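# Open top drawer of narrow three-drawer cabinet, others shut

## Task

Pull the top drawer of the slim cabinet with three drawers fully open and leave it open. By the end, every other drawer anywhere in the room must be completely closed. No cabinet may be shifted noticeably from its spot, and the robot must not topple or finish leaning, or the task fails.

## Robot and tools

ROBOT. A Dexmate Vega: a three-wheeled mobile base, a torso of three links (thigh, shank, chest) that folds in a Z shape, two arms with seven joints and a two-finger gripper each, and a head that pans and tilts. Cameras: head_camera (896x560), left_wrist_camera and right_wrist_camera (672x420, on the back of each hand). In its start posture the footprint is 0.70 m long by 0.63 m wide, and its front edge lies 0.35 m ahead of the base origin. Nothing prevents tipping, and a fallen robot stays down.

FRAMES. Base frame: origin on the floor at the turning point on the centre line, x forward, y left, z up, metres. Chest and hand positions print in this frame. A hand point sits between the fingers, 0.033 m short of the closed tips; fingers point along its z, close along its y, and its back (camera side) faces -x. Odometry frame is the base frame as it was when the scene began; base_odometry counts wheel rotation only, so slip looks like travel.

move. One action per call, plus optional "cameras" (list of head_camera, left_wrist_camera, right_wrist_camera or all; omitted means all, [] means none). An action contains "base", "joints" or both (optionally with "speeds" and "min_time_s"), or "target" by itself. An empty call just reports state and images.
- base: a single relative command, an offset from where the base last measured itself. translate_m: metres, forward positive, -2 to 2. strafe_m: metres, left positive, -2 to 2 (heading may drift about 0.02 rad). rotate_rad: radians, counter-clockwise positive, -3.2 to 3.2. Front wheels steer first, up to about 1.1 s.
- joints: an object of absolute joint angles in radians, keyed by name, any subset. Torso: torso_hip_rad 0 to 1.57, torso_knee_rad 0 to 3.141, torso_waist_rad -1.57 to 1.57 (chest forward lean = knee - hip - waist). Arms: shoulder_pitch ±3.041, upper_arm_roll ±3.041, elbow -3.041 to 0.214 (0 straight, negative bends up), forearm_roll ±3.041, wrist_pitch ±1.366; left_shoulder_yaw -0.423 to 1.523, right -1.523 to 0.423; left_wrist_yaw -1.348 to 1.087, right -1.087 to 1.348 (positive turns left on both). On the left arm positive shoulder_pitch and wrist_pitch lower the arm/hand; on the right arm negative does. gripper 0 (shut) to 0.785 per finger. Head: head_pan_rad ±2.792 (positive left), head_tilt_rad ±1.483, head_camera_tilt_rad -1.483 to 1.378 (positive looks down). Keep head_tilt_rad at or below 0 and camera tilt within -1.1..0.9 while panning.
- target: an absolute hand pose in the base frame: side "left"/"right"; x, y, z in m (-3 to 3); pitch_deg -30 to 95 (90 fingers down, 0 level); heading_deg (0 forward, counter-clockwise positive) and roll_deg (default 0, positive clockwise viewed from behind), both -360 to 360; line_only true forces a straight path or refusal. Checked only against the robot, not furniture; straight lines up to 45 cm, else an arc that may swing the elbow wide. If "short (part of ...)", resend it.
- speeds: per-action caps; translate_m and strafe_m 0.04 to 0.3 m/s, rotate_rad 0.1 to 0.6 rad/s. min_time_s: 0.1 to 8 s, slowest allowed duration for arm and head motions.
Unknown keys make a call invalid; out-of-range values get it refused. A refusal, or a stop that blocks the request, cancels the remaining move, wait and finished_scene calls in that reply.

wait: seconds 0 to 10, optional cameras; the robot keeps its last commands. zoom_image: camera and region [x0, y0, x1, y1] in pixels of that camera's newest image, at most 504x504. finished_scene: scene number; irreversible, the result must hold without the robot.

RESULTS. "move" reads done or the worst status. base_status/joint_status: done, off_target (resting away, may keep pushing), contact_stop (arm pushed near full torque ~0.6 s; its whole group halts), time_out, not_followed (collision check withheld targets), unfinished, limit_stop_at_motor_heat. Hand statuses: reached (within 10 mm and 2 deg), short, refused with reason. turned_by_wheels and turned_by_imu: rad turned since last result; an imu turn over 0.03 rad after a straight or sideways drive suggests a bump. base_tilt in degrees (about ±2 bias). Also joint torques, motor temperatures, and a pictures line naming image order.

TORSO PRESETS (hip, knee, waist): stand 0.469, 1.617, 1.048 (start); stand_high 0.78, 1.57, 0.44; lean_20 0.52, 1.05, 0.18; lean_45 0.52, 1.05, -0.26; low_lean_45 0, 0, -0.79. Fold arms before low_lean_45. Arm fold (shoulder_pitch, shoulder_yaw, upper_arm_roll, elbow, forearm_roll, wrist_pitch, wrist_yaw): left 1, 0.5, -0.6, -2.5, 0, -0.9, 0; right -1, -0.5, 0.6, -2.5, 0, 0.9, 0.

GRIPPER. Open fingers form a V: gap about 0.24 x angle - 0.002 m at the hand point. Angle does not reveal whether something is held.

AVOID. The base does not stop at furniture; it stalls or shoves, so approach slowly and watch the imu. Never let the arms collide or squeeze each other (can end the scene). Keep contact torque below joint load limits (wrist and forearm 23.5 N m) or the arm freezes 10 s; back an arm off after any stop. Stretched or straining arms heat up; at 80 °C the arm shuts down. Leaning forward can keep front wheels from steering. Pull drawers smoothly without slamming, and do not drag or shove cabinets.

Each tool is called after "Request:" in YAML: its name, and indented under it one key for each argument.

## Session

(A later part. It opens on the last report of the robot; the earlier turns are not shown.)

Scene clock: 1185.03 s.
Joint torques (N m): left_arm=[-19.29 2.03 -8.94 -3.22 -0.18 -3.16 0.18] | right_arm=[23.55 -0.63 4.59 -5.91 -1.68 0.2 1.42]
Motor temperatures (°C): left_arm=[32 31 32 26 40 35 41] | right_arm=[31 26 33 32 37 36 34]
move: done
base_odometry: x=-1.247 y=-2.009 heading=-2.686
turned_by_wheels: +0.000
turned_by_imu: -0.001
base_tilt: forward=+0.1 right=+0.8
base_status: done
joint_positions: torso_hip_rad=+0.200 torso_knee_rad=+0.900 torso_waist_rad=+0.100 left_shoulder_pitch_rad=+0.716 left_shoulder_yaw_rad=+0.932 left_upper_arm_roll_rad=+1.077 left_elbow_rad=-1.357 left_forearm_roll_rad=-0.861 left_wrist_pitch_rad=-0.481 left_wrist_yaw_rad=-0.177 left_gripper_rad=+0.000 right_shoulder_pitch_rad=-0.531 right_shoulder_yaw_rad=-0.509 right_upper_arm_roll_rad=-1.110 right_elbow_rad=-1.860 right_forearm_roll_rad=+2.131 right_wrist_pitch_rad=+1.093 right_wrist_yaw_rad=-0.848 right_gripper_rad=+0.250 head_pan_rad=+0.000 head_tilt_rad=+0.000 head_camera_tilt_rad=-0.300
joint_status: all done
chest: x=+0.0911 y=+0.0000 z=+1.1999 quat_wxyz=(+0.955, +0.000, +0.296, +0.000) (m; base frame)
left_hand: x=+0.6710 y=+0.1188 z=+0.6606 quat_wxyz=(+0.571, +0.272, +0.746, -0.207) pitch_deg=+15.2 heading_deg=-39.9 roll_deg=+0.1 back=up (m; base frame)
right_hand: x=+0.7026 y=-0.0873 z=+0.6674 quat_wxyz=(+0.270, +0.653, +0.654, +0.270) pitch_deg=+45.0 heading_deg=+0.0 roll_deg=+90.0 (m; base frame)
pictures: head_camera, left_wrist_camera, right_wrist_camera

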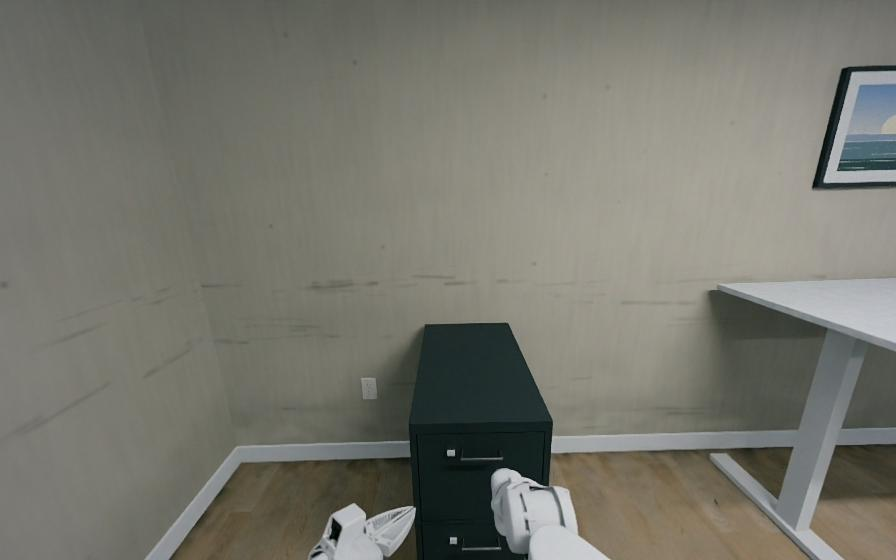

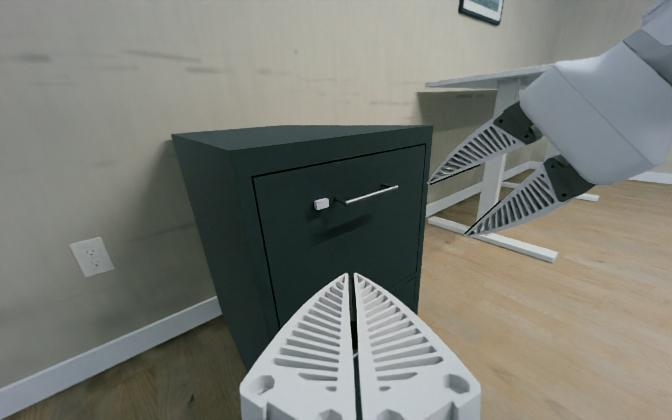

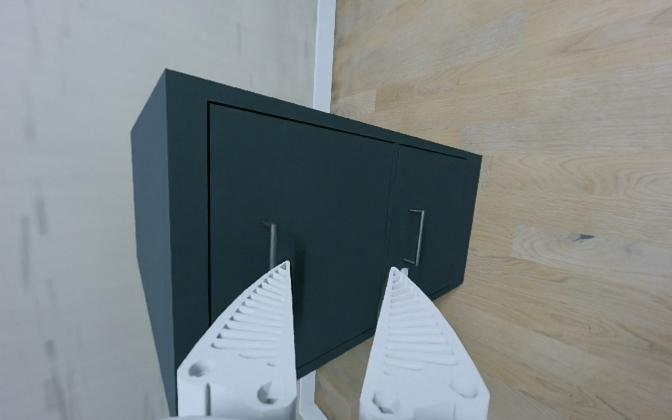

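Request:
move:
  base: {"translate_m": 0.125}
  speeds: {"translate_m": 0.12}
  cameras: ["head_camera", "left_wrist_camera", "right_wrist_camera"]

Scene clock: 1188.23 s.
Joint torques (N m): left_arm=[-20.08 2.8 -8.45 -2.26 -0.15 -2.55 -0.12] | right_arm=[23.07 -1.8 7.12 -1.33 -1.95 -0.23 2.61]
Motor temperatures (°C): left_arm=[32 31 32 26 40 35 41] | right_arm=[31 26 32 32 37 36 34]
move: done
base_odometry: x=-1.359 y=-2.065 heading=-2.686
turned_by_wheels: +0.000
turned_by_imu: +0.000
base_tilt: forward=+0.2 right=+0.7
base_status: done
joint_positions: torso_hip_rad=+0.200 torso_knee_rad=+0.900 torso_waist_rad=+0.100 left_shoulder_pitch_rad=+0.716 left_shoulder_yaw_rad=+0.928 left_upper_arm_roll_rad=+1.077 left_elbow_rad=-1.357 left_forearm_roll_rad=-0.861 left_wrist_pitch_rad=-0.481 left_wrist_yaw_rad=-0.177 left_gripper_rad=+0.000 right_shoulder_pitch_rad=-0.531 right_shoulder_yaw_rad=-0.509 right_upper_arm_roll_rad=-1.110 right_elbow_rad=-1.860 right_forearm_roll_rad=+2.131 right_wrist_pitch_rad=+1.093 right_wrist_yaw_rad=-0.848 right_gripper_rad=+0.250 head_pan_rad=+0.000 head_tilt_rad=+0.000 head_camera_tilt_rad=-0.300
joint_status: not commanded
chest: x=+0.0908 y=+0.0000 z=+1.1999 quat_wxyz=(+0.955, +0.000, +0.295, +0.000) (m; base frame)
left_hand: x=+0.6708 y=+0.1163 z=+0.6613 quat_wxyz=(+0.572, +0.271, +0.746, -0.209) pitch_deg=+15.0 heading_deg=-40.0 roll_deg=-0.1 back=up (m; base frame)
right_hand: x=+0.7023 y=-0.0870 z=+0.6677 quat_wxyz=(+0.270, +0.653, +0.654, +0.271) pitch_deg=+45.0 heading_deg=+0.1 roll_deg=+90.0 (m; base frame)
pictures: head_camera, left_wrist_camera, right_wrist_camera

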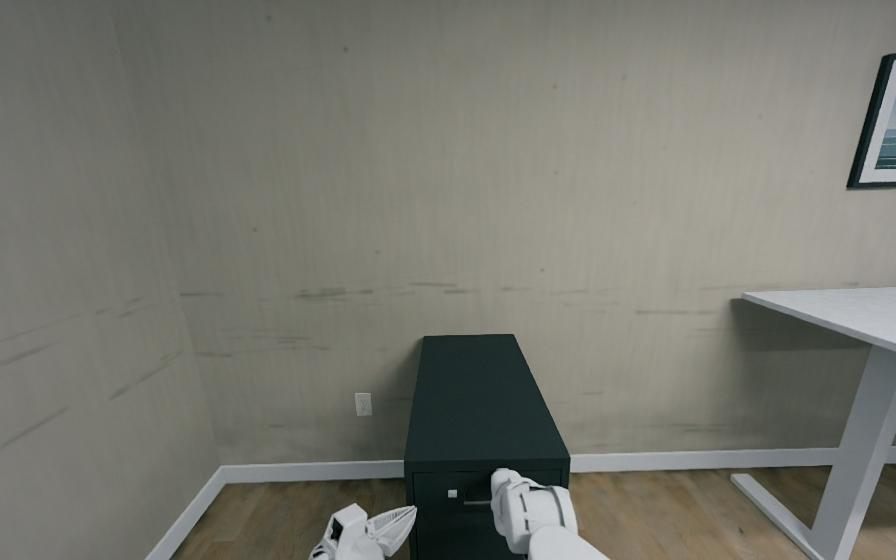

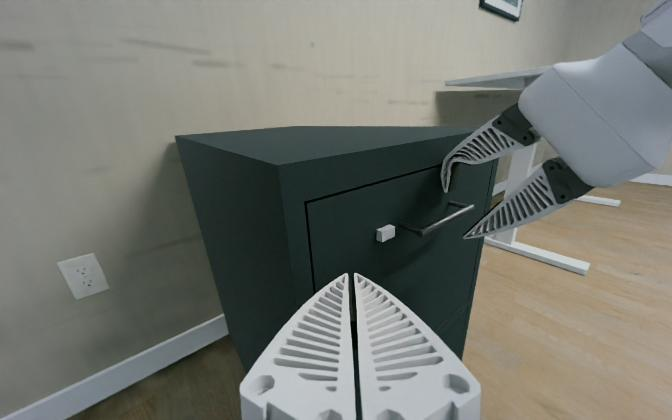

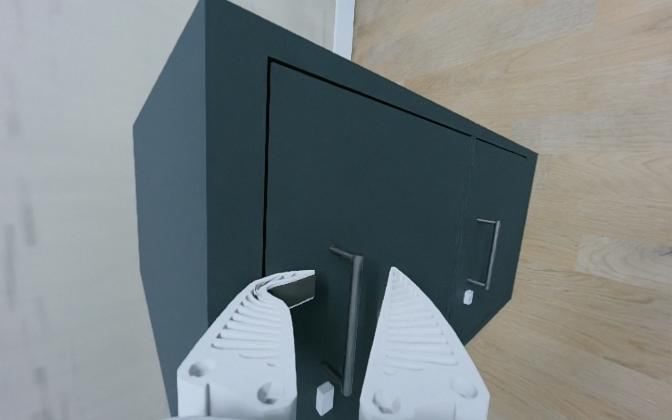

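Request:
move:
  joints: {"right_gripper_rad": 0.0}
  cameras: ["left_wrist_camera", "right_wrist_camera"]

Scene clock: 1189.37 s.
Joint torques (N m): left_arm=[-20.19 4.86 -7.91 -3.27 -0.3 -3.53 -0.1] | right_arm=[23.21 -1.88 11.44 -5.77 -5.86 0.36 8.03]
Motor temperatures (°C): left_arm=[32 31 32 26 40 35 41] | right_arm=[31 26 32 32 37 36 34]
move: done
base_odometry: x=-1.359 y=-2.065 heading=-2.686
turned_by_wheels: +0.000
turned_by_imu: +0.000
base_tilt: forward=+0.1 right=+0.7
base_status: not commanded
joint_positions: torso_hip_rad=+0.200 torso_knee_rad=+0.900 torso_waist_rad=+0.100 left_shoulder_pitch_rad=+0.716 left_shoulder_yaw_rad=+0.928 left_upper_arm_roll_rad=+1.077 left_elbow_rad=-1.357 left_forearm_roll_rad=-0.861 left_wrist_pitch_rad=-0.481 left_wrist_yaw_rad=-0.177 left_gripper_rad=+0.000 right_shoulder_pitch_rad=-0.531 right_shoulder_yaw_rad=-0.509 right_upper_arm_roll_rad=-1.110 right_elbow_rad=-1.860 right_forearm_roll_rad=+2.133 right_wrist_pitch_rad=+1.093 right_wrist_yaw_rad=-0.849 right_gripper_rad=+0.000 head_pan_rad=+0.000 head_tilt_rad=+0.000 head_camera_tilt_rad=-0.300
joint_status: all done
chest: x=+0.0911 y=+0.0000 z=+1.1998 quat_wxyz=(+0.955, +0.000, +0.296, +0.000) (m; base frame)
left_hand: x=+0.6709 y=+0.1163 z=+0.6609 quat_wxyz=(+0.572, +0.271, +0.746, -0.209) pitch_deg=+15.0 heading_deg=-40.0 roll_deg=-0.1 back=up (m; base frame)
right_hand: x=+0.7017 y=-0.0869 z=+0.6664 quat_wxyz=(+0.269, +0.653, +0.654, +0.270) pitch_deg=+45.2 heading_deg=+0.1 roll_deg=+90.0 (m; base frame)
pictures: left_wrist_camera, right_wrist_camera

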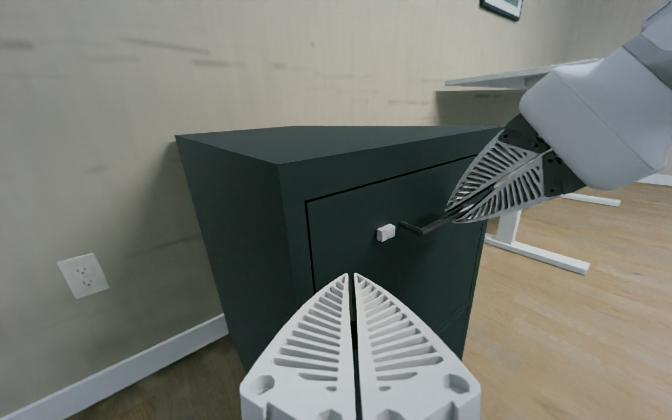

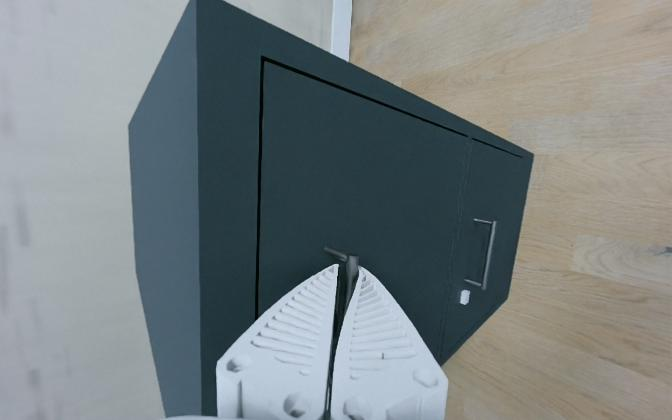

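Request:
move:
  target: {"side": "left", "x": 0.708, "y": 0.092, "z": 0.661, "pitch_deg": 15, "heading_deg": -40, "roll_deg": 0}
  cameras: ["left_wrist_camera", "right_wrist_camera"]

Scene clock: 1191.53 s.
Joint torques (N m): left_arm=[-23.89 3.35 -7.02 -2.47 -0.18 -2.33 -0.2] | right_arm=[23.71 -1.35 11.45 -6.13 -5.83 0.19 7.96]
Motor temperatures (°C): left_arm=[32 31 32 26 40 35 41] | right_arm=[31 26 32 32 37 36 34]
move: done
base_odometry: x=-1.359 y=-2.065 heading=-2.686
turned_by_wheels: +0.000
turned_by_imu: +0.000
base_tilt: forward=+0.1 right=+0.7
base_status: not commanded
joint_positions: torso_hip_rad=+0.200 torso_knee_rad=+0.900 torso_waist_rad=+0.100 left_shoulder_pitch_rad=+0.636 left_shoulder_yaw_rad=+0.820 left_upper_arm_roll_rad=+1.082 left_elbow_rad=-1.256 left_forearm_roll_rad=-0.849 left_wrist_pitch_rad=-0.428 left_wrist_yaw_rad=-0.198 left_gripper_rad=+0.000 right_shoulder_pitch_rad=-0.531 right_shoulder_yaw_rad=-0.509 right_upper_arm_roll_rad=-1.110 right_elbow_rad=-1.860 right_forearm_roll_rad=+2.133 right_wrist_pitch_rad=+1.093 right_wrist_yaw_rad=-0.849 right_gripper_rad=+0.000 head_pan_rad=+0.000 head_tilt_rad=+0.000 head_camera_tilt_rad=-0.300
joint_status: not commanded
chest: x=+0.0911 y=+0.0000 z=+1.1998 quat_wxyz=(+0.955, +0.000, +0.296, +0.000) (m; base frame)
left_hand: x=+0.7067 y=+0.0930 z=+0.6608 quat_wxyz=(+0.572, +0.271, +0.746, -0.208) pitch_deg=+15.0 heading_deg=-40.0 roll_deg=+0.0 back=up (m; base frame)
left_hand_status: reached (straight line, planned for 0.7 s): 2 mm and 0.0 deg off.
right_hand: x=+0.7017 y=-0.0869 z=+0.6663 quat_wxyz=(+0.269, +0.653, +0.654, +0.270) pitch_deg=+45.2 heading_deg=+0.1 roll_deg=-90.0 (m; base frame)
pictures: left_wrist_camera, right_wrist_camera

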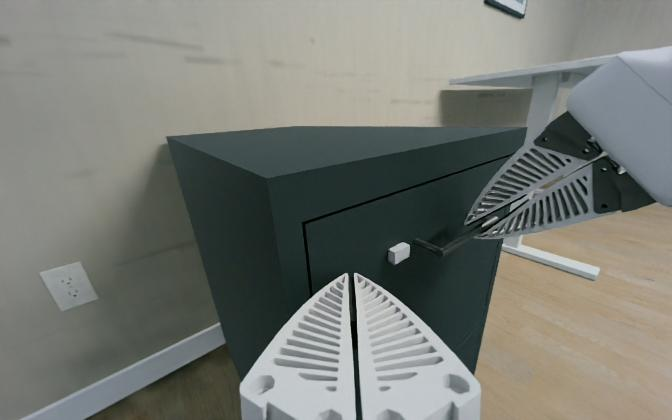

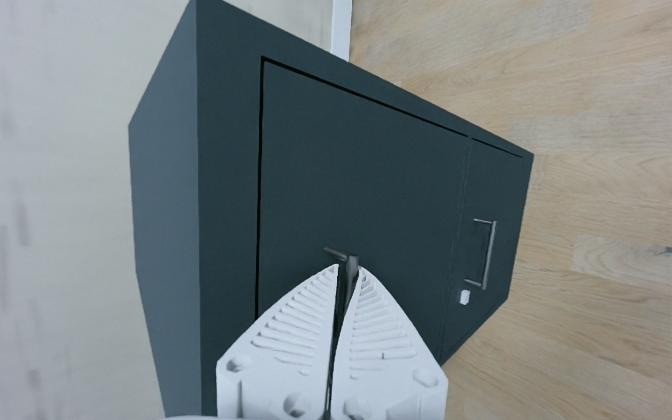

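Request:
move:
  target: {"side": "left", "x": 0.716, "y": 0.06, "z": 0.661, "pitch_deg": 15, "heading_deg": -40, "roll_deg": 0}
  cameras: ["left_wrist_camera"]

Scene clock: 1193.20 s.
Joint torques (N m): left_arm=[-31.92 -2.13 -12.54 -4.59 -0.63 -2.86 0.91] | right_arm=[24.04 -0.1 11.63 -5.44 -5.86 0.28 8.14]
Motor temperatures (°C): left_arm=[32 31 32 26 40 35 41] | right_arm=[31 26 33 32 37 36 34]
move: done
base_odometry: x=-1.359 y=-2.065 heading=-2.686
turned_by_wheels: +0.000
turned_by_imu: +0.000
base_tilt: forward=+0.1 right=+0.7
base_status: not commanded
joint_positions: torso_hip_rad=+0.200 torso_knee_rad=+0.900 torso_waist_rad=+0.100 left_shoulder_pitch_rad=+0.609 left_shoulder_yaw_rad=+0.762 left_upper_arm_roll_rad=+1.097 left_elbow_rad=-1.254 left_forearm_roll_rad=-0.820 left_wrist_pitch_rad=-0.388 left_wrist_yaw_rad=-0.153 left_gripper_rad=+0.000 right_shoulder_pitch_rad=-0.531 right_shoulder_yaw_rad=-0.509 right_upper_arm_roll_rad=-1.110 right_elbow_rad=-1.860 right_forearm_roll_rad=+2.133 right_wrist_pitch_rad=+1.093 right_wrist_yaw_rad=-0.849 right_gripper_rad=+0.000 head_pan_rad=+0.000 head_tilt_rad=+0.000 head_camera_tilt_rad=-0.300
joint_status: not commanded
chest: x=+0.0911 y=+0.0000 z=+1.1998 quat_wxyz=(+0.955, +0.000, +0.296, +0.000) (m; base frame)
left_hand: x=+0.7149 y=+0.0621 z=+0.6601 quat_wxyz=(+0.571, +0.272, +0.746, -0.208) pitch_deg=+15.1 heading_deg=-40.0 roll_deg=+0.0 back=up (m; base frame)
left_hand_status: reached (straight line, planned for 0.5 s): 3 mm and 0.1 deg off.
right_hand: x=+0.7017 y=-0.0869 z=+0.6663 quat_wxyz=(+0.269, +0.653, +0.654, +0.270) pitch_deg=+45.2 heading_deg=+0.1 roll_deg=+90.0 (m; base frame)
pictures: left_wrist_camera

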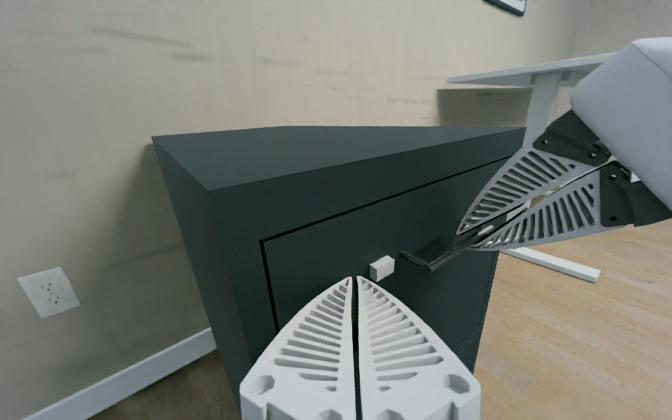

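Request:
zoom_image:
  camera: "left_wrist_camera"
  region: [280, 200, 480, 325]

Scaled by 2.520 from the camera's 672x420 image, which has a finer 960x600 frame.

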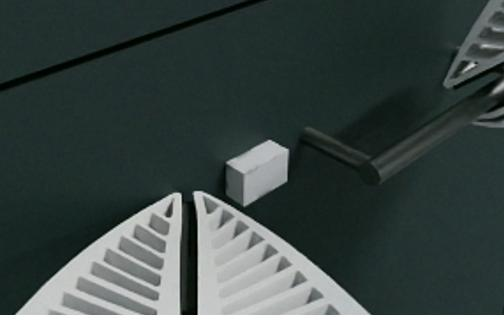

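Request:
move:
  target: {"side": "left", "x": 0.714, "y": 0.036, "z": 0.665, "pitch_deg": 15, "heading_deg": -40, "roll_deg": 0, "line_only": true}
  cameras: ["left_wrist_camera"]

Request:
zoom_image:
  camera: "left_wrist_camera"
  region: [280, 200, 480, 325]

Scene clock: 1195.20 s.
Joint torques (N m): left_arm=[-36.2 -10.19 -11.23 -9.94 0.32 -4.72 -0.47] | right_arm=[23.06 -1.5 11.02 -7.11 -5.8 -0.15 8]
Motor temperatures (°C): left_arm=[32 31 32 26 40 35 41] | right_arm=[31 26 33 32 38 36 34]
move: done
base_odometry: x=-1.359 y=-2.064 heading=-2.686
turned_by_wheels: +0.000
turned_by_imu: +0.001
base_tilt: forward=+0.1 right=+0.7
base_status: not commanded
joint_positions: torso_hip_rad=+0.200 torso_knee_rad=+0.900 torso_waist_rad=+0.100 left_shoulder_pitch_rad=+0.604 left_shoulder_yaw_rad=+0.743 left_upper_arm_roll_rad=+1.108 left_elbow_rad=-1.299 left_forearm_roll_rad=-0.797 left_wrist_pitch_rad=-0.350 left_wrist_yaw_rad=-0.096 left_gripper_rad=+0.000 right_shoulder_pitch_rad=-0.531 right_shoulder_yaw_rad=-0.509 right_upper_arm_roll_rad=-1.110 right_elbow_rad=-1.860 right_forearm_roll_rad=+2.133 right_wrist_pitch_rad=+1.093 right_wrist_yaw_rad=-0.849 right_gripper_rad=+0.000 head_pan_rad=+0.000 head_tilt_rad=+0.000 head_camera_tilt_rad=-0.300
joint_status: not commanded
chest: x=+0.0911 y=+0.0000 z=+1.1998 quat_wxyz=(+0.955, +0.000, +0.296, +0.000) (m; base frame)
left_hand: x=+0.7137 y=+0.0384 z=+0.6634 quat_wxyz=(+0.571, +0.271, +0.746, -0.208) pitch_deg=+15.1 heading_deg=-40.0 roll_deg=+0.0 back=up (m; base frame)
left_hand_status: reached (straight line, planned for 0.5 s): 3 mm and 0.1 deg off.
right_hand: x=+0.7017 y=-0.0869 z=+0.6663 quat_wxyz=(+0.269, +0.653, +0.654, +0.270) pitch_deg=+45.2 heading_deg=+0.1 roll_deg=+90.0 (m; base frame)
pictures: left_wrist_camera

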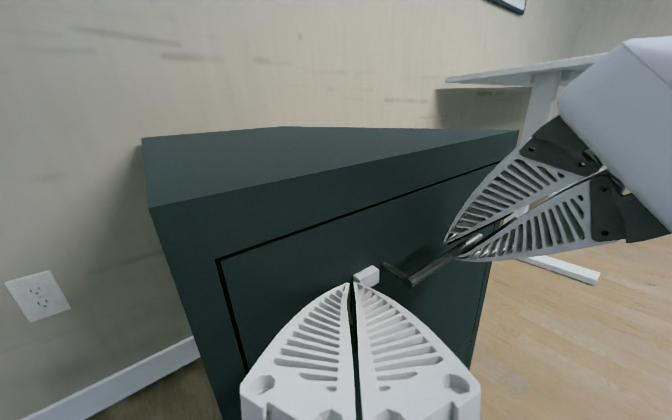

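Scaled by 2.520 from the camera's 672x420 image, which has a finer 960x600 frame.

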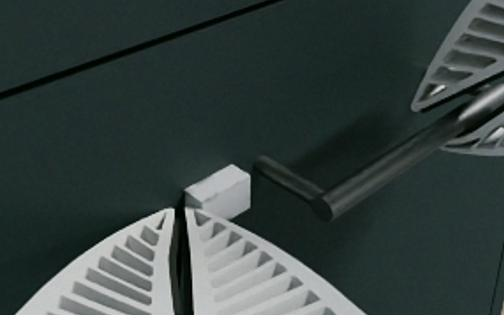

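Request:
move:
  target: {"side": "left", "x": 0.714, "y": 0.024, "z": 0.666, "pitch_deg": 15, "heading_deg": -40, "roll_deg": 0, "line_only": true}
  cameras: ["left_wrist_camera"]

Request:
zoom_image:
  camera: "left_wrist_camera"
  region: [280, 200, 480, 325]

Scene clock: 1196.70 s.
Joint torques (N m): left_arm=[-38.44 -12.07 -11.52 -11.46 0.33 -4.41 -0.31] | right_arm=[23.75 -0.97 11.76 -6.6 -5.9 0.11 7.87]
Motor temperatures (°C): left_arm=[32 31 32 26 40 35 41] | right_arm=[31 26 33 32 38 36 34]
move: refused
base_odometry: x=-1.359 y=-2.064 heading=-2.686
turned_by_wheels: +0.000
turned_by_imu: +0.000
base_tilt: forward=+0.1 right=+0.7
base_status: not commanded
joint_positions: torso_hip_rad=+0.200 torso_knee_rad=+0.900 torso_waist_rad=+0.100 left_shoulder_pitch_rad=+0.604 left_shoulder_yaw_rad=+0.742 left_upper_arm_roll_rad=+1.109 left_elbow_rad=-1.302 left_forearm_roll_rad=-0.796 left_wrist_pitch_rad=-0.347 left_wrist_yaw_rad=-0.092 left_gripper_rad=+0.000 right_shoulder_pitch_rad=-0.531 right_shoulder_yaw_rad=-0.509 right_upper_arm_roll_rad=-1.110 right_elbow_rad=-1.860 right_forearm_roll_rad=+2.133 right_wrist_pitch_rad=+1.093 right_wrist_yaw_rad=-0.849 right_gripper_rad=+0.000 head_pan_rad=+0.000 head_tilt_rad=+0.000 head_camera_tilt_rad=-0.300
joint_status: not commanded
chest: x=+0.0911 y=+0.0000 z=+1.1998 quat_wxyz=(+0.955, +0.000, +0.296, +0.000) (m; base frame)
left_hand: x=+0.7136 y=+0.0369 z=+0.6637 quat_wxyz=(+0.571, +0.271, +0.746, -0.208) pitch_deg=+15.1 heading_deg=-40.0 roll_deg=+0.0 back=up (m; base frame)
left_hand_status: refused: the best posture that gets there brings the left finger within 2.2 cm of the right finger (limit 2.6). Nothing moved.
right_hand: x=+0.7017 y=-0.0869 z=+0.6663 quat_wxyz=(+0.269, +0.653, +0.654, +0.270) pitch_deg=+45.2 heading_deg=+0.1 roll_deg=+90.0 (m; base frame)
pictures: left_wrist_camera

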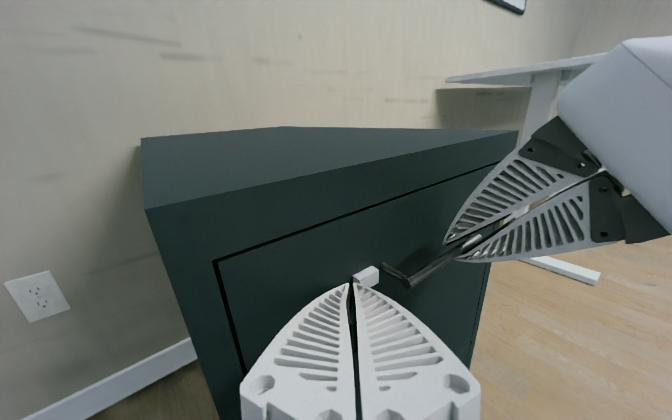

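Scaled by 2.520 from the camera's 672x420 image, which has a finer 960x600 frame.

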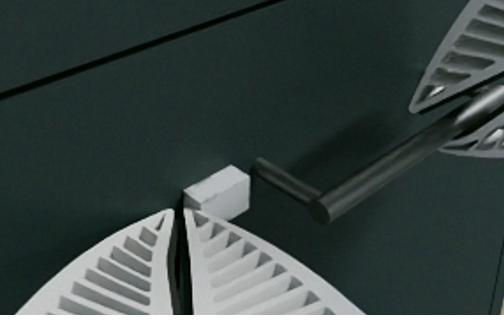

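Request:
move:
  joints: {"left_shoulder_pitch_rad": 0.6, "left_shoulder_yaw_rad": 0.728, "left_upper_arm_roll_rad": 1.116, "left_elbow_rad": -1.329, "left_forearm_roll_rad": -0.785, "left_wrist_pitch_rad": -0.327, "left_wrist_yaw_rad": -0.062}
  cameras: ["left_wrist_camera"]

Request:
zoom_image:
  camera: "left_wrist_camera"
  region: [280, 200, 480, 325]

Scene clock: 1198.33 s.
Joint torques (N m): left_arm=[-43.8 -27.03 -6.79 -17.04 2.44 -6.15 -3.15] | right_arm=[24.24 0.05 11.38 -7.02 -5.96 0.64 8.12]
Motor temperatures (°C): left_arm=[32 31 32 26 40 35 41] | right_arm=[31 26 33 32 38 36 34]
move: done
base_odometry: x=-1.359 y=-2.064 heading=-2.685
turned_by_wheels: +0.001
turned_by_imu: +0.001
base_tilt: forward=+0.1 right=+0.7
base_status: not commanded
joint_positions: torso_hip_rad=+0.200 torso_knee_rad=+0.900 torso_waist_rad=+0.100 left_shoulder_pitch_rad=+0.601 left_shoulder_yaw_rad=+0.730 left_upper_arm_roll_rad=+1.116 left_elbow_rad=-1.326 left_forearm_roll_rad=-0.786 left_wrist_pitch_rad=-0.327 left_wrist_yaw_rad=-0.062 left_gripper_rad=+0.000 right_shoulder_pitch_rad=-0.531 right_shoulder_yaw_rad=-0.509 right_upper_arm_roll_rad=-1.110 right_elbow_rad=-1.860 right_forearm_roll_rad=+2.133 right_wrist_pitch_rad=+1.093 right_wrist_yaw_rad=-0.849 right_gripper_rad=+0.000 head_pan_rad=+0.000 head_tilt_rad=+0.000 head_camera_tilt_rad=-0.300
joint_status: all done
chest: x=+0.0911 y=+0.0000 z=+1.1998 quat_wxyz=(+0.955, +0.000, +0.296, +0.000) (m; base frame)
left_hand: x=+0.7125 y=+0.0232 z=+0.6664 quat_wxyz=(+0.571, +0.270, +0.746, -0.209) pitch_deg=+15.1 heading_deg=-40.0 roll_deg=-0.1 back=up (m; base frame)
right_hand: x=+0.7017 y=-0.0870 z=+0.6663 quat_wxyz=(+0.269, +0.653, +0.654, +0.270) pitch_deg=+45.2 heading_deg=+0.1 roll_deg=+90.0 (m; base frame)
pictures: left_wrist_camera

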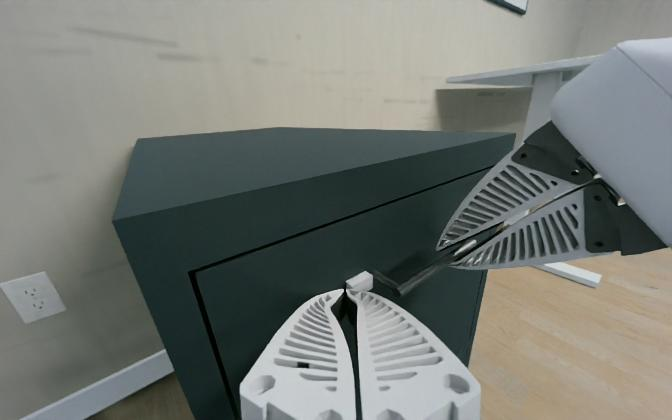

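Scaled by 2.520 from the camera's 672x420 image, which has a finer 960x600 frame.

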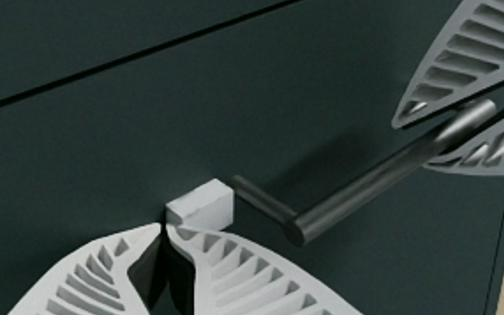

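Request:
move:
  base: {"translate_m": -0.06}
  speeds: {"translate_m": 0.06}
  cameras: ["head_camera", "left_wrist_camera", "right_wrist_camera"]

Scene clock: 1200.17 s.
Joint torques (N m): left_arm=[-24.25 -1 -7.46 -4.99 0.06 -2.52 -0.12] | right_arm=[23.68 0.14 9.82 -6.21 -1.56 -0.15 1.5]
Motor temperatures (°C): left_arm=[32 31 32 26 40 35 41] | right_arm=[31 26 33 32 38 36 34]
move: done
base_odometry: x=-1.305 y=-2.038 heading=-2.684
turned_by_wheels: +0.001
turned_by_imu: +0.001
base_tilt: forward=+0.1 right=+0.7
base_status: done
joint_positions: torso_hip_rad=+0.200 torso_knee_rad=+0.900 torso_waist_rad=+0.100 left_shoulder_pitch_rad=+0.600 left_shoulder_yaw_rad=+0.728 left_upper_arm_roll_rad=+1.116 left_elbow_rad=-1.329 left_forearm_roll_rad=-0.785 left_wrist_pitch_rad=-0.327 left_wrist_yaw_rad=-0.062 left_gripper_rad=+0.000 right_shoulder_pitch_rad=-0.531 right_shoulder_yaw_rad=-0.509 right_upper_arm_roll_rad=-1.110 right_elbow_rad=-1.860 right_forearm_roll_rad=+2.131 right_wrist_pitch_rad=+1.093 right_wrist_yaw_rad=-0.848 right_gripper_rad=+0.000 head_pan_rad=+0.000 head_tilt_rad=+0.000 head_camera_tilt_rad=-0.300
joint_status: not commanded
chest: x=+0.0910 y=+0.0000 z=+1.1999 quat_wxyz=(+0.955, +0.000, +0.296, +0.000) (m; base frame)
left_hand: x=+0.7123 y=+0.0205 z=+0.6682 quat_wxyz=(+0.572, +0.271, +0.745, -0.210) pitch_deg=+14.9 heading_deg=-40.1 roll_deg=-0.2 back=up (m; base frame)
right_hand: x=+0.7024 y=-0.0872 z=+0.6673 quat_wxyz=(+0.270, +0.653, +0.654, +0.270) pitch_deg=+45.1 heading_deg=+0.0 roll_deg=+89.9 (m; base frame)
pictures: head_camera, left_wrist_camera, right_wrist_camera

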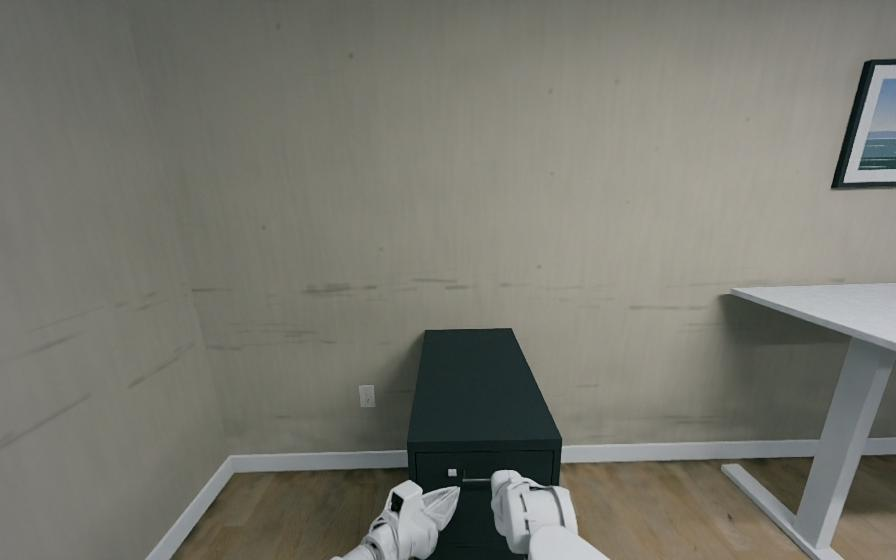

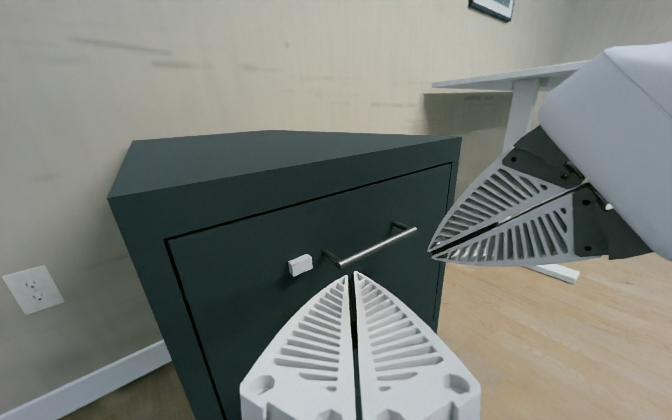

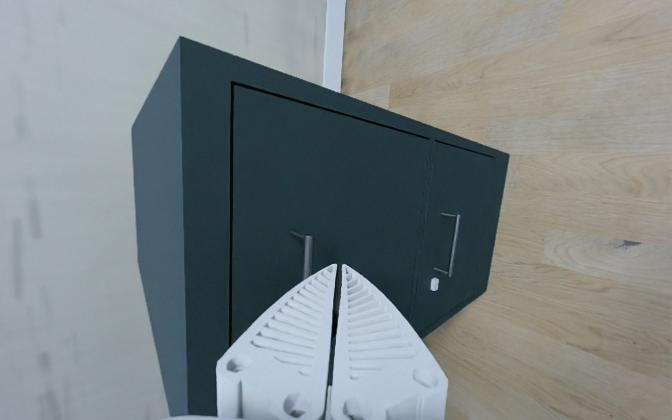

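Request:
move:
  base: {"translate_m": -0.06}
  joints: {"left_shoulder_pitch_rad": 0.716, "left_shoulder_yaw_rad": 0.928, "left_upper_arm_roll_rad": 1.077, "left_elbow_rad": -1.357, "left_forearm_roll_rad": -0.861, "left_wrist_pitch_rad": -0.481, "left_wrist_yaw_rad": -0.177, "right_gripper_rad": 0.25}
  cameras: []

Request:
move:
  target: {"side": "right", "x": 0.66, "y": -0.085, "z": 0.74, "pitch_deg": 67, "heading_deg": 0, "roll_deg": 90}
  cameras: ["right_wrist_camera", "head_camera"]

Scene clock: 1204.57 s.
Joint torques (N m): left_arm=[-11.48 9.96 -12.93 -4.3 -0.3 -2.91 -0.43] | right_arm=[23.11 -0.76 9.45 -4.85 -1.68 -0.46 1.29]
Motor temperatures (°C): left_arm=[32 31 32 26 40 35 41] | right_arm=[31 26 33 32 38 36 34]
move: done
base_odometry: x=-1.251 y=-2.011 heading=-2.685
turned_by_wheels: +0.000
turned_by_imu: -0.001
base_tilt: forward=+0.1 right=+0.7
base_status: done
joint_positions: torso_hip_rad=+0.200 torso_knee_rad=+0.900 torso_waist_rad=+0.100 left_shoulder_pitch_rad=+0.714 left_shoulder_yaw_rad=+0.924 left_upper_arm_roll_rad=+1.078 left_elbow_rad=-1.356 left_forearm_roll_rad=-0.859 left_wrist_pitch_rad=-0.478 left_wrist_yaw_rad=-0.175 left_gripper_rad=+0.000 right_shoulder_pitch_rad=-0.531 right_shoulder_yaw_rad=-0.509 right_upper_arm_roll_rad=-1.110 right_elbow_rad=-1.860 right_forearm_roll_rad=+2.131 right_wrist_pitch_rad=+1.093 right_wrist_yaw_rad=-0.848 right_gripper_rad=+0.250 head_pan_rad=+0.000 head_tilt_rad=+0.000 head_camera_tilt_rad=-0.300
joint_status: all done
chest: x=+0.0910 y=+0.0000 z=+1.1999 quat_wxyz=(+0.955, +0.000, +0.296, +0.000) (m; base frame)
left_hand: x=+0.6718 y=+0.1144 z=+0.6609 quat_wxyz=(+0.572, +0.271, +0.746, -0.209) pitch_deg=+15.0 heading_deg=-40.0 roll_deg=-0.1 back=up (m; base frame)
right_hand: x=+0.7024 y=-0.0872 z=+0.6673 quat_wxyz=(+0.270, +0.653, +0.654, +0.270) pitch_deg=+45.1 heading_deg=+0.0 roll_deg=+89.9 (m; base frame)
pictures: none
No camera images: "cameras" was empty.

Scene clock: 1209.00 s.
Joint torques (N m): left_arm=[-11.73 9.33 -13.71 -3.11 -0.32 -4.09 -0.42] | right_arm=[35.56 -3.6 6.94 -0.92 -1.2 0.6 0.48]
Motor temperatures (°C): left_arm=[32 31 32 26 40 35 41] | right_arm=[31 26 33 32 38 36 34]
move: done
base_odometry: x=-1.251 y=-2.011 heading=-2.685
turned_by_wheels: +0.000
turned_by_imu: +0.000
base_tilt: forward=+0.1 right=+0.7
base_status: not commanded
joint_positions: torso_hip_rad=+0.200 torso_knee_rad=+0.900 torso_waist_rad=+0.100 left_shoulder_pitch_rad=+0.716 left_shoulder_yaw_rad=+0.928 left_upper_arm_roll_rad=+1.077 left_elbow_rad=-1.357 left_forearm_roll_rad=-0.861 left_wrist_pitch_rad=-0.481 left_wrist_yaw_rad=-0.177 left_gripper_rad=+0.000 right_shoulder_pitch_rad=+0.175 right_shoulder_yaw_rad=-0.618 right_upper_arm_roll_rad=-1.494 right_elbow_rad=-1.992 right_forearm_roll_rad=+2.836 right_wrist_pitch_rad=+1.363 right_wrist_yaw_rad=-1.087 right_gripper_rad=+0.250 head_pan_rad=+0.000 head_tilt_rad=+0.000 head_camera_tilt_rad=-0.300
joint_status: not commanded
chest: x=+0.0910 y=+0.0000 z=+1.1999 quat_wxyz=(+0.955, +0.000, +0.296, +0.000) (m; base frame)
left_hand: x=+0.6709 y=+0.1161 z=+0.6610 quat_wxyz=(+0.572, +0.271, +0.746, -0.209) pitch_deg=+15.0 heading_deg=-40.0 roll_deg=-0.1 back=up (m; base frame)
right_hand: x=+0.6601 y=-0.0847 z=+0.7395 quat_wxyz=(+0.141, +0.693, +0.693, +0.142) pitch_deg=+66.9 heading_deg=+0.1 roll_deg=-89.9 (m; base frame)
right_hand_status: reached (straight line, planned for 3.1 s): 1 mm and 0.1 deg off.
pictures: head_camera, right_wrist_camera

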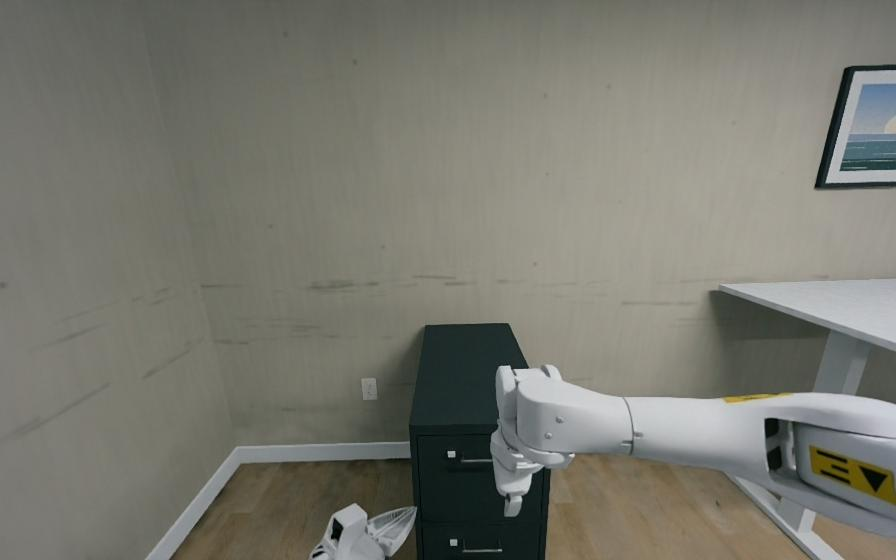

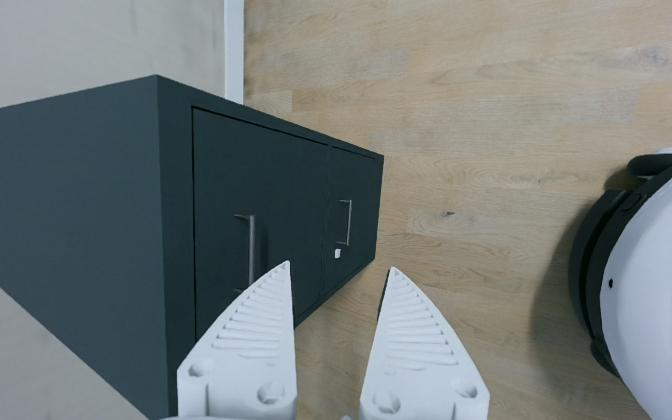

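Request:
move:
  target: {"side": "right", "x": 0.696, "y": -0.085, "z": 0.655, "pitch_deg": 67, "heading_deg": 0, "roll_deg": 90}
  cameras: ["right_wrist_camera", "head_camera"]

Scene clock: 1211.90 s.
Joint torques (N m): left_arm=[-10.55 9.45 -13.44 -3.69 -0.47 -3.25 -0.24] | right_arm=[15.84 0.22 14.33 -0.49 -1.11 -0.82 1.28]
Motor temperatures (°C): left_arm=[32 31 32 26 40 35 41] | right_arm=[31 26 33 32 37 36 34]
move: done
base_odometry: x=-1.251 y=-2.011 heading=-2.685
turned_by_wheels: +0.000
turned_by_imu: +0.000
base_tilt: forward=+0.1 right=+0.7
base_status: not commanded
joint_positions: torso_hip_rad=+0.200 torso_knee_rad=+0.900 torso_waist_rad=+0.100 left_shoulder_pitch_rad=+0.716 left_shoulder_yaw_rad=+0.928 left_upper_arm_roll_rad=+1.077 left_elbow_rad=-1.357 left_forearm_roll_rad=-0.861 left_wrist_pitch_rad=-0.481 left_wrist_yaw_rad=-0.177 left_gripper_rad=+0.000 right_shoulder_pitch_rad=+0.017 right_shoulder_yaw_rad=-0.513 right_upper_arm_roll_rad=-1.431 right_elbow_rad=-1.670 right_forearm_roll_rad=+2.848 right_wrist_pitch_rad=+1.137 right_wrist_yaw_rad=-0.923 right_gripper_rad=+0.250 head_pan_rad=+0.000 head_tilt_rad=+0.000 head_camera_tilt_rad=-0.300
joint_status: not commanded
chest: x=+0.0910 y=+0.0000 z=+1.1999 quat_wxyz=(+0.955, +0.000, +0.296, +0.000) (m; base frame)
left_hand: x=+0.6709 y=+0.1161 z=+0.6610 quat_wxyz=(+0.572, +0.271, +0.746, -0.209) pitch_deg=+15.0 heading_deg=-40.0 roll_deg=-0.1 back=up (m; base frame)
right_hand: x=+0.6956 y=-0.0851 z=+0.6560 quat_wxyz=(+0.141, +0.693, +0.693, +0.141) pitch_deg=+67.0 heading_deg=+0.0 roll_deg=+89.9 (m; base frame)
right_hand_status: reached (straight line, planned for 1.4 s): 1 mm and 0.0 deg off.
pictures: head_camera, right_wrist_camera

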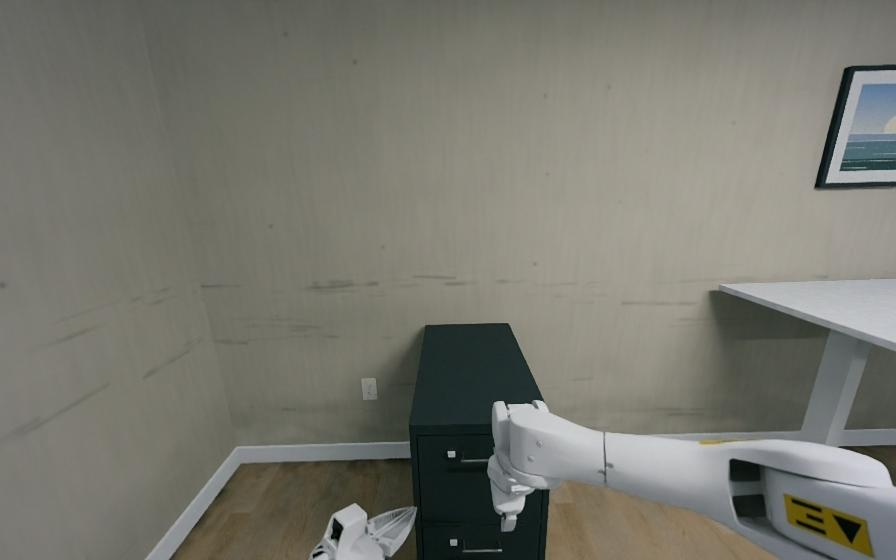

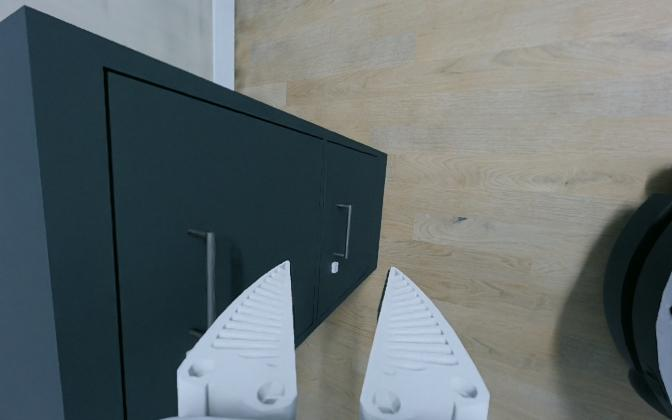

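Request:
move:
  target: {"side": "right", "x": 0.665, "y": -0.085, "z": 0.728, "pitch_deg": 67, "heading_deg": 0, "roll_deg": 90}
  cameras: []

Request:
move:
  base: {"translate_m": 0.13}
  speeds: {"translate_m": 0.12}
  cameras: ["left_wrist_camera", "right_wrist_camera", "head_camera"]

Scene clock: 1214.80 s.
Joint torques (N m): left_arm=[-11.02 9.2 -13.5 -3.06 -0.83 -2.72 -0.35] | right_arm=[34.79 -3.32 7.41 -3.3 -1.67 0.32 0.72]
Motor temperatures (°C): left_arm=[32 31 32 26 40 35 41] | right_arm=[31 26 33 32 37 36 33]
move: done
base_odometry: x=-1.251 y=-2.011 heading=-2.685
turned_by_wheels: +0.000
turned_by_imu: +0.000
base_tilt: forward=+0.0 right=+0.7
base_status: not commanded
joint_positions: torso_hip_rad=+0.200 torso_knee_rad=+0.900 torso_waist_rad=+0.100 left_shoulder_pitch_rad=+0.716 left_shoulder_yaw_rad=+0.928 left_upper_arm_roll_rad=+1.077 left_elbow_rad=-1.357 left_forearm_roll_rad=-0.861 left_wrist_pitch_rad=-0.481 left_wrist_yaw_rad=-0.177 left_gripper_rad=+0.000 right_shoulder_pitch_rad=+0.144 right_shoulder_yaw_rad=-0.605 right_upper_arm_roll_rad=-1.481 right_elbow_rad=-1.948 right_forearm_roll_rad=+2.827 right_wrist_pitch_rad=+1.329 right_wrist_yaw_rad=-1.071 right_gripper_rad=+0.250 head_pan_rad=+0.000 head_tilt_rad=+0.000 head_camera_tilt_rad=-0.300
joint_status: not commanded
chest: x=+0.0910 y=+0.0000 z=+1.1999 quat_wxyz=(+0.955, +0.000, +0.296, +0.000) (m; base frame)
left_hand: x=+0.6709 y=+0.1161 z=+0.6610 quat_wxyz=(+0.572, +0.271, +0.746, -0.209) pitch_deg=+15.0 heading_deg=-40.0 roll_deg=-0.1 back=up (m; base frame)
right_hand: x=+0.6653 y=-0.0849 z=+0.7269 quat_wxyz=(+0.141, +0.693, +0.693, +0.141) pitch_deg=+67.0 heading_deg=+0.0 roll_deg=-90.0 (m; base frame)
right_hand_status: reached (straight line, planned for 1.2 s): 1 mm and 0.0 deg off.
pictures: none
No camera images: "cameras" was empty.

Scene clock: 1216.83 s.
Joint torques (N m): left_arm=[-12.18 8.38 -12.44 -2.95 -0.29 -2.82 -0.35] | right_arm=[35.19 -2.57 7.05 -2.42 -1.58 0.31 0.66]
Motor temperatures (°C): left_arm=[32 31 32 26 40 35 41] | right_arm=[31 26 33 32 37 36 33]
move: done
base_odometry: x=-1.368 y=-2.069 heading=-2.685
turned_by_wheels: +0.000
turned_by_imu: +0.000
base_tilt: forward=+0.1 right=+0.8
base_status: done
joint_positions: torso_hip_rad=+0.200 torso_knee_rad=+0.900 torso_waist_rad=+0.100 left_shoulder_pitch_rad=+0.716 left_shoulder_yaw_rad=+0.928 left_upper_arm_roll_rad=+1.077 left_elbow_rad=-1.357 left_forearm_roll_rad=-0.861 left_wrist_pitch_rad=-0.481 left_wrist_yaw_rad=-0.177 left_gripper_rad=+0.000 right_shoulder_pitch_rad=+0.146 right_shoulder_yaw_rad=-0.606 right_upper_arm_roll_rad=-1.481 right_elbow_rad=-1.951 right_forearm_roll_rad=+2.827 right_wrist_pitch_rad=+1.332 right_wrist_yaw_rad=-1.073 right_gripper_rad=+0.250 head_pan_rad=+0.000 head_tilt_rad=+0.000 head_camera_tilt_rad=-0.300
joint_status: not commanded
chest: x=+0.0911 y=+0.0000 z=+1.1999 quat_wxyz=(+0.955, +0.000, +0.296, +0.000) (m; base frame)
left_hand: x=+0.6709 y=+0.1161 z=+0.6609 quat_wxyz=(+0.572, +0.271, +0.746, -0.209) pitch_deg=+15.0 heading_deg=-40.0 roll_deg=-0.1 back=up (m; base frame)
right_hand: x=+0.6648 y=-0.0849 z=+0.7277 quat_wxyz=(+0.141, +0.693, +0.693, +0.141) pitch_deg=+67.0 heading_deg=+0.0 roll_deg=-90.0 (m; base frame)
pictures: head_camera, left_wrist_camera, right_wrist_camera

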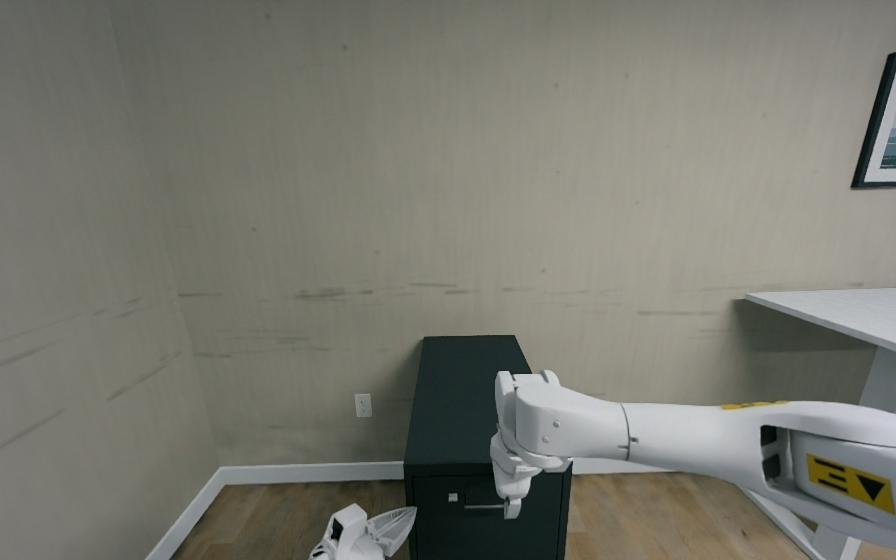

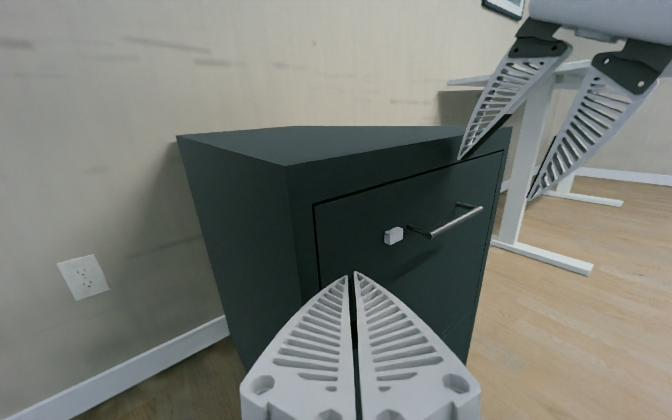

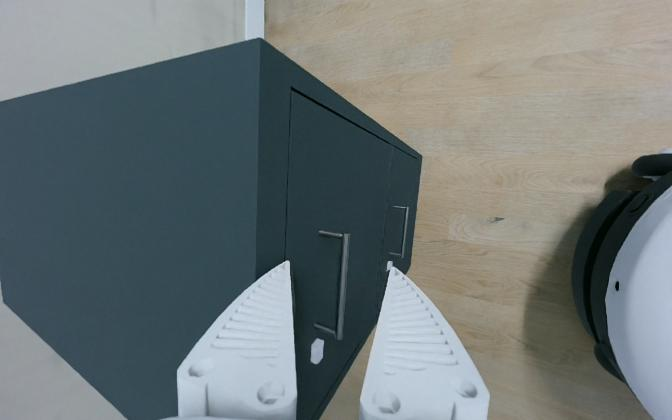

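Request:
move:
  target: {"side": "right", "x": 0.696, "y": -0.085, "z": 0.654, "pitch_deg": 67, "heading_deg": 0, "roll_deg": 90, "line_only": true}
  cameras: ["left_wrist_camera", "right_wrist_camera"]

Scene clock: 1219.63 s.
Joint torques (N m): left_arm=[-11.11 9.55 -12.84 -3.43 -0.53 -2.48 -0.15] | right_arm=[21.67 -2.64 16.4 4.69 -5.06 -0.32 8.57]
Motor temperatures (°C): left_arm=[32 31 32 26 40 35 41] | right_arm=[31 26 33 32 37 36 33]
move: done
base_odometry: x=-1.368 y=-2.069 heading=-2.685
turned_by_wheels: +0.000
turned_by_imu: +0.000
base_tilt: forward=+0.1 right=+0.7
base_status: not commanded
joint_positions: torso_hip_rad=+0.200 torso_knee_rad=+0.900 torso_waist_rad=+0.100 left_shoulder_pitch_rad=+0.716 left_shoulder_yaw_rad=+0.928 left_upper_arm_roll_rad=+1.077 left_elbow_rad=-1.357 left_forearm_roll_rad=-0.861 left_wrist_pitch_rad=-0.481 left_wrist_yaw_rad=-0.177 left_gripper_rad=+0.000 right_shoulder_pitch_rad=+0.011 right_shoulder_yaw_rad=-0.512 right_upper_arm_roll_rad=-1.427 right_elbow_rad=-1.668 right_forearm_roll_rad=+2.842 right_wrist_pitch_rad=+1.134 right_wrist_yaw_rad=-0.928 right_gripper_rad=+0.250 head_pan_rad=+0.000 head_tilt_rad=+0.000 head_camera_tilt_rad=-0.300
joint_status: not commanded
chest: x=+0.0907 y=+0.0000 z=+1.1999 quat_wxyz=(+0.955, +0.000, +0.295, +0.000) (m; base frame)
left_hand: x=+0.6708 y=+0.1161 z=+0.6613 quat_wxyz=(+0.572, +0.271, +0.746, -0.209) pitch_deg=+15.0 heading_deg=-40.0 roll_deg=-0.1 back=up (m; base frame)
right_hand: x=+0.6944 y=-0.0845 z=+0.6548 quat_wxyz=(+0.140, +0.693, +0.693, +0.140) pitch_deg=+67.1 heading_deg=+0.1 roll_deg=-89.9 (m; base frame)
right_hand_status: reached (straight line, planned for 1.2 s): 2 mm and 0.2 deg off.
pictures: left_wrist_camera, right_wrist_camera

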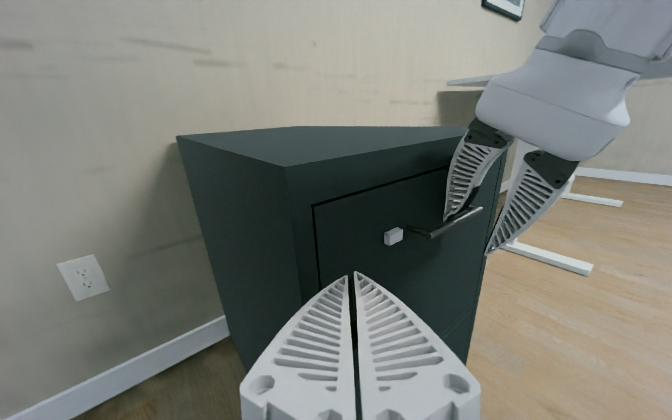

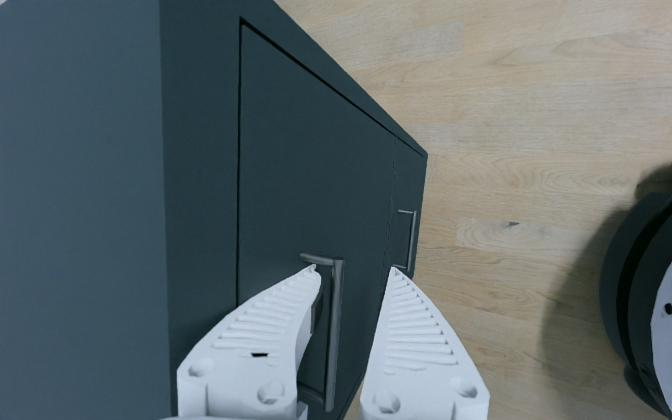

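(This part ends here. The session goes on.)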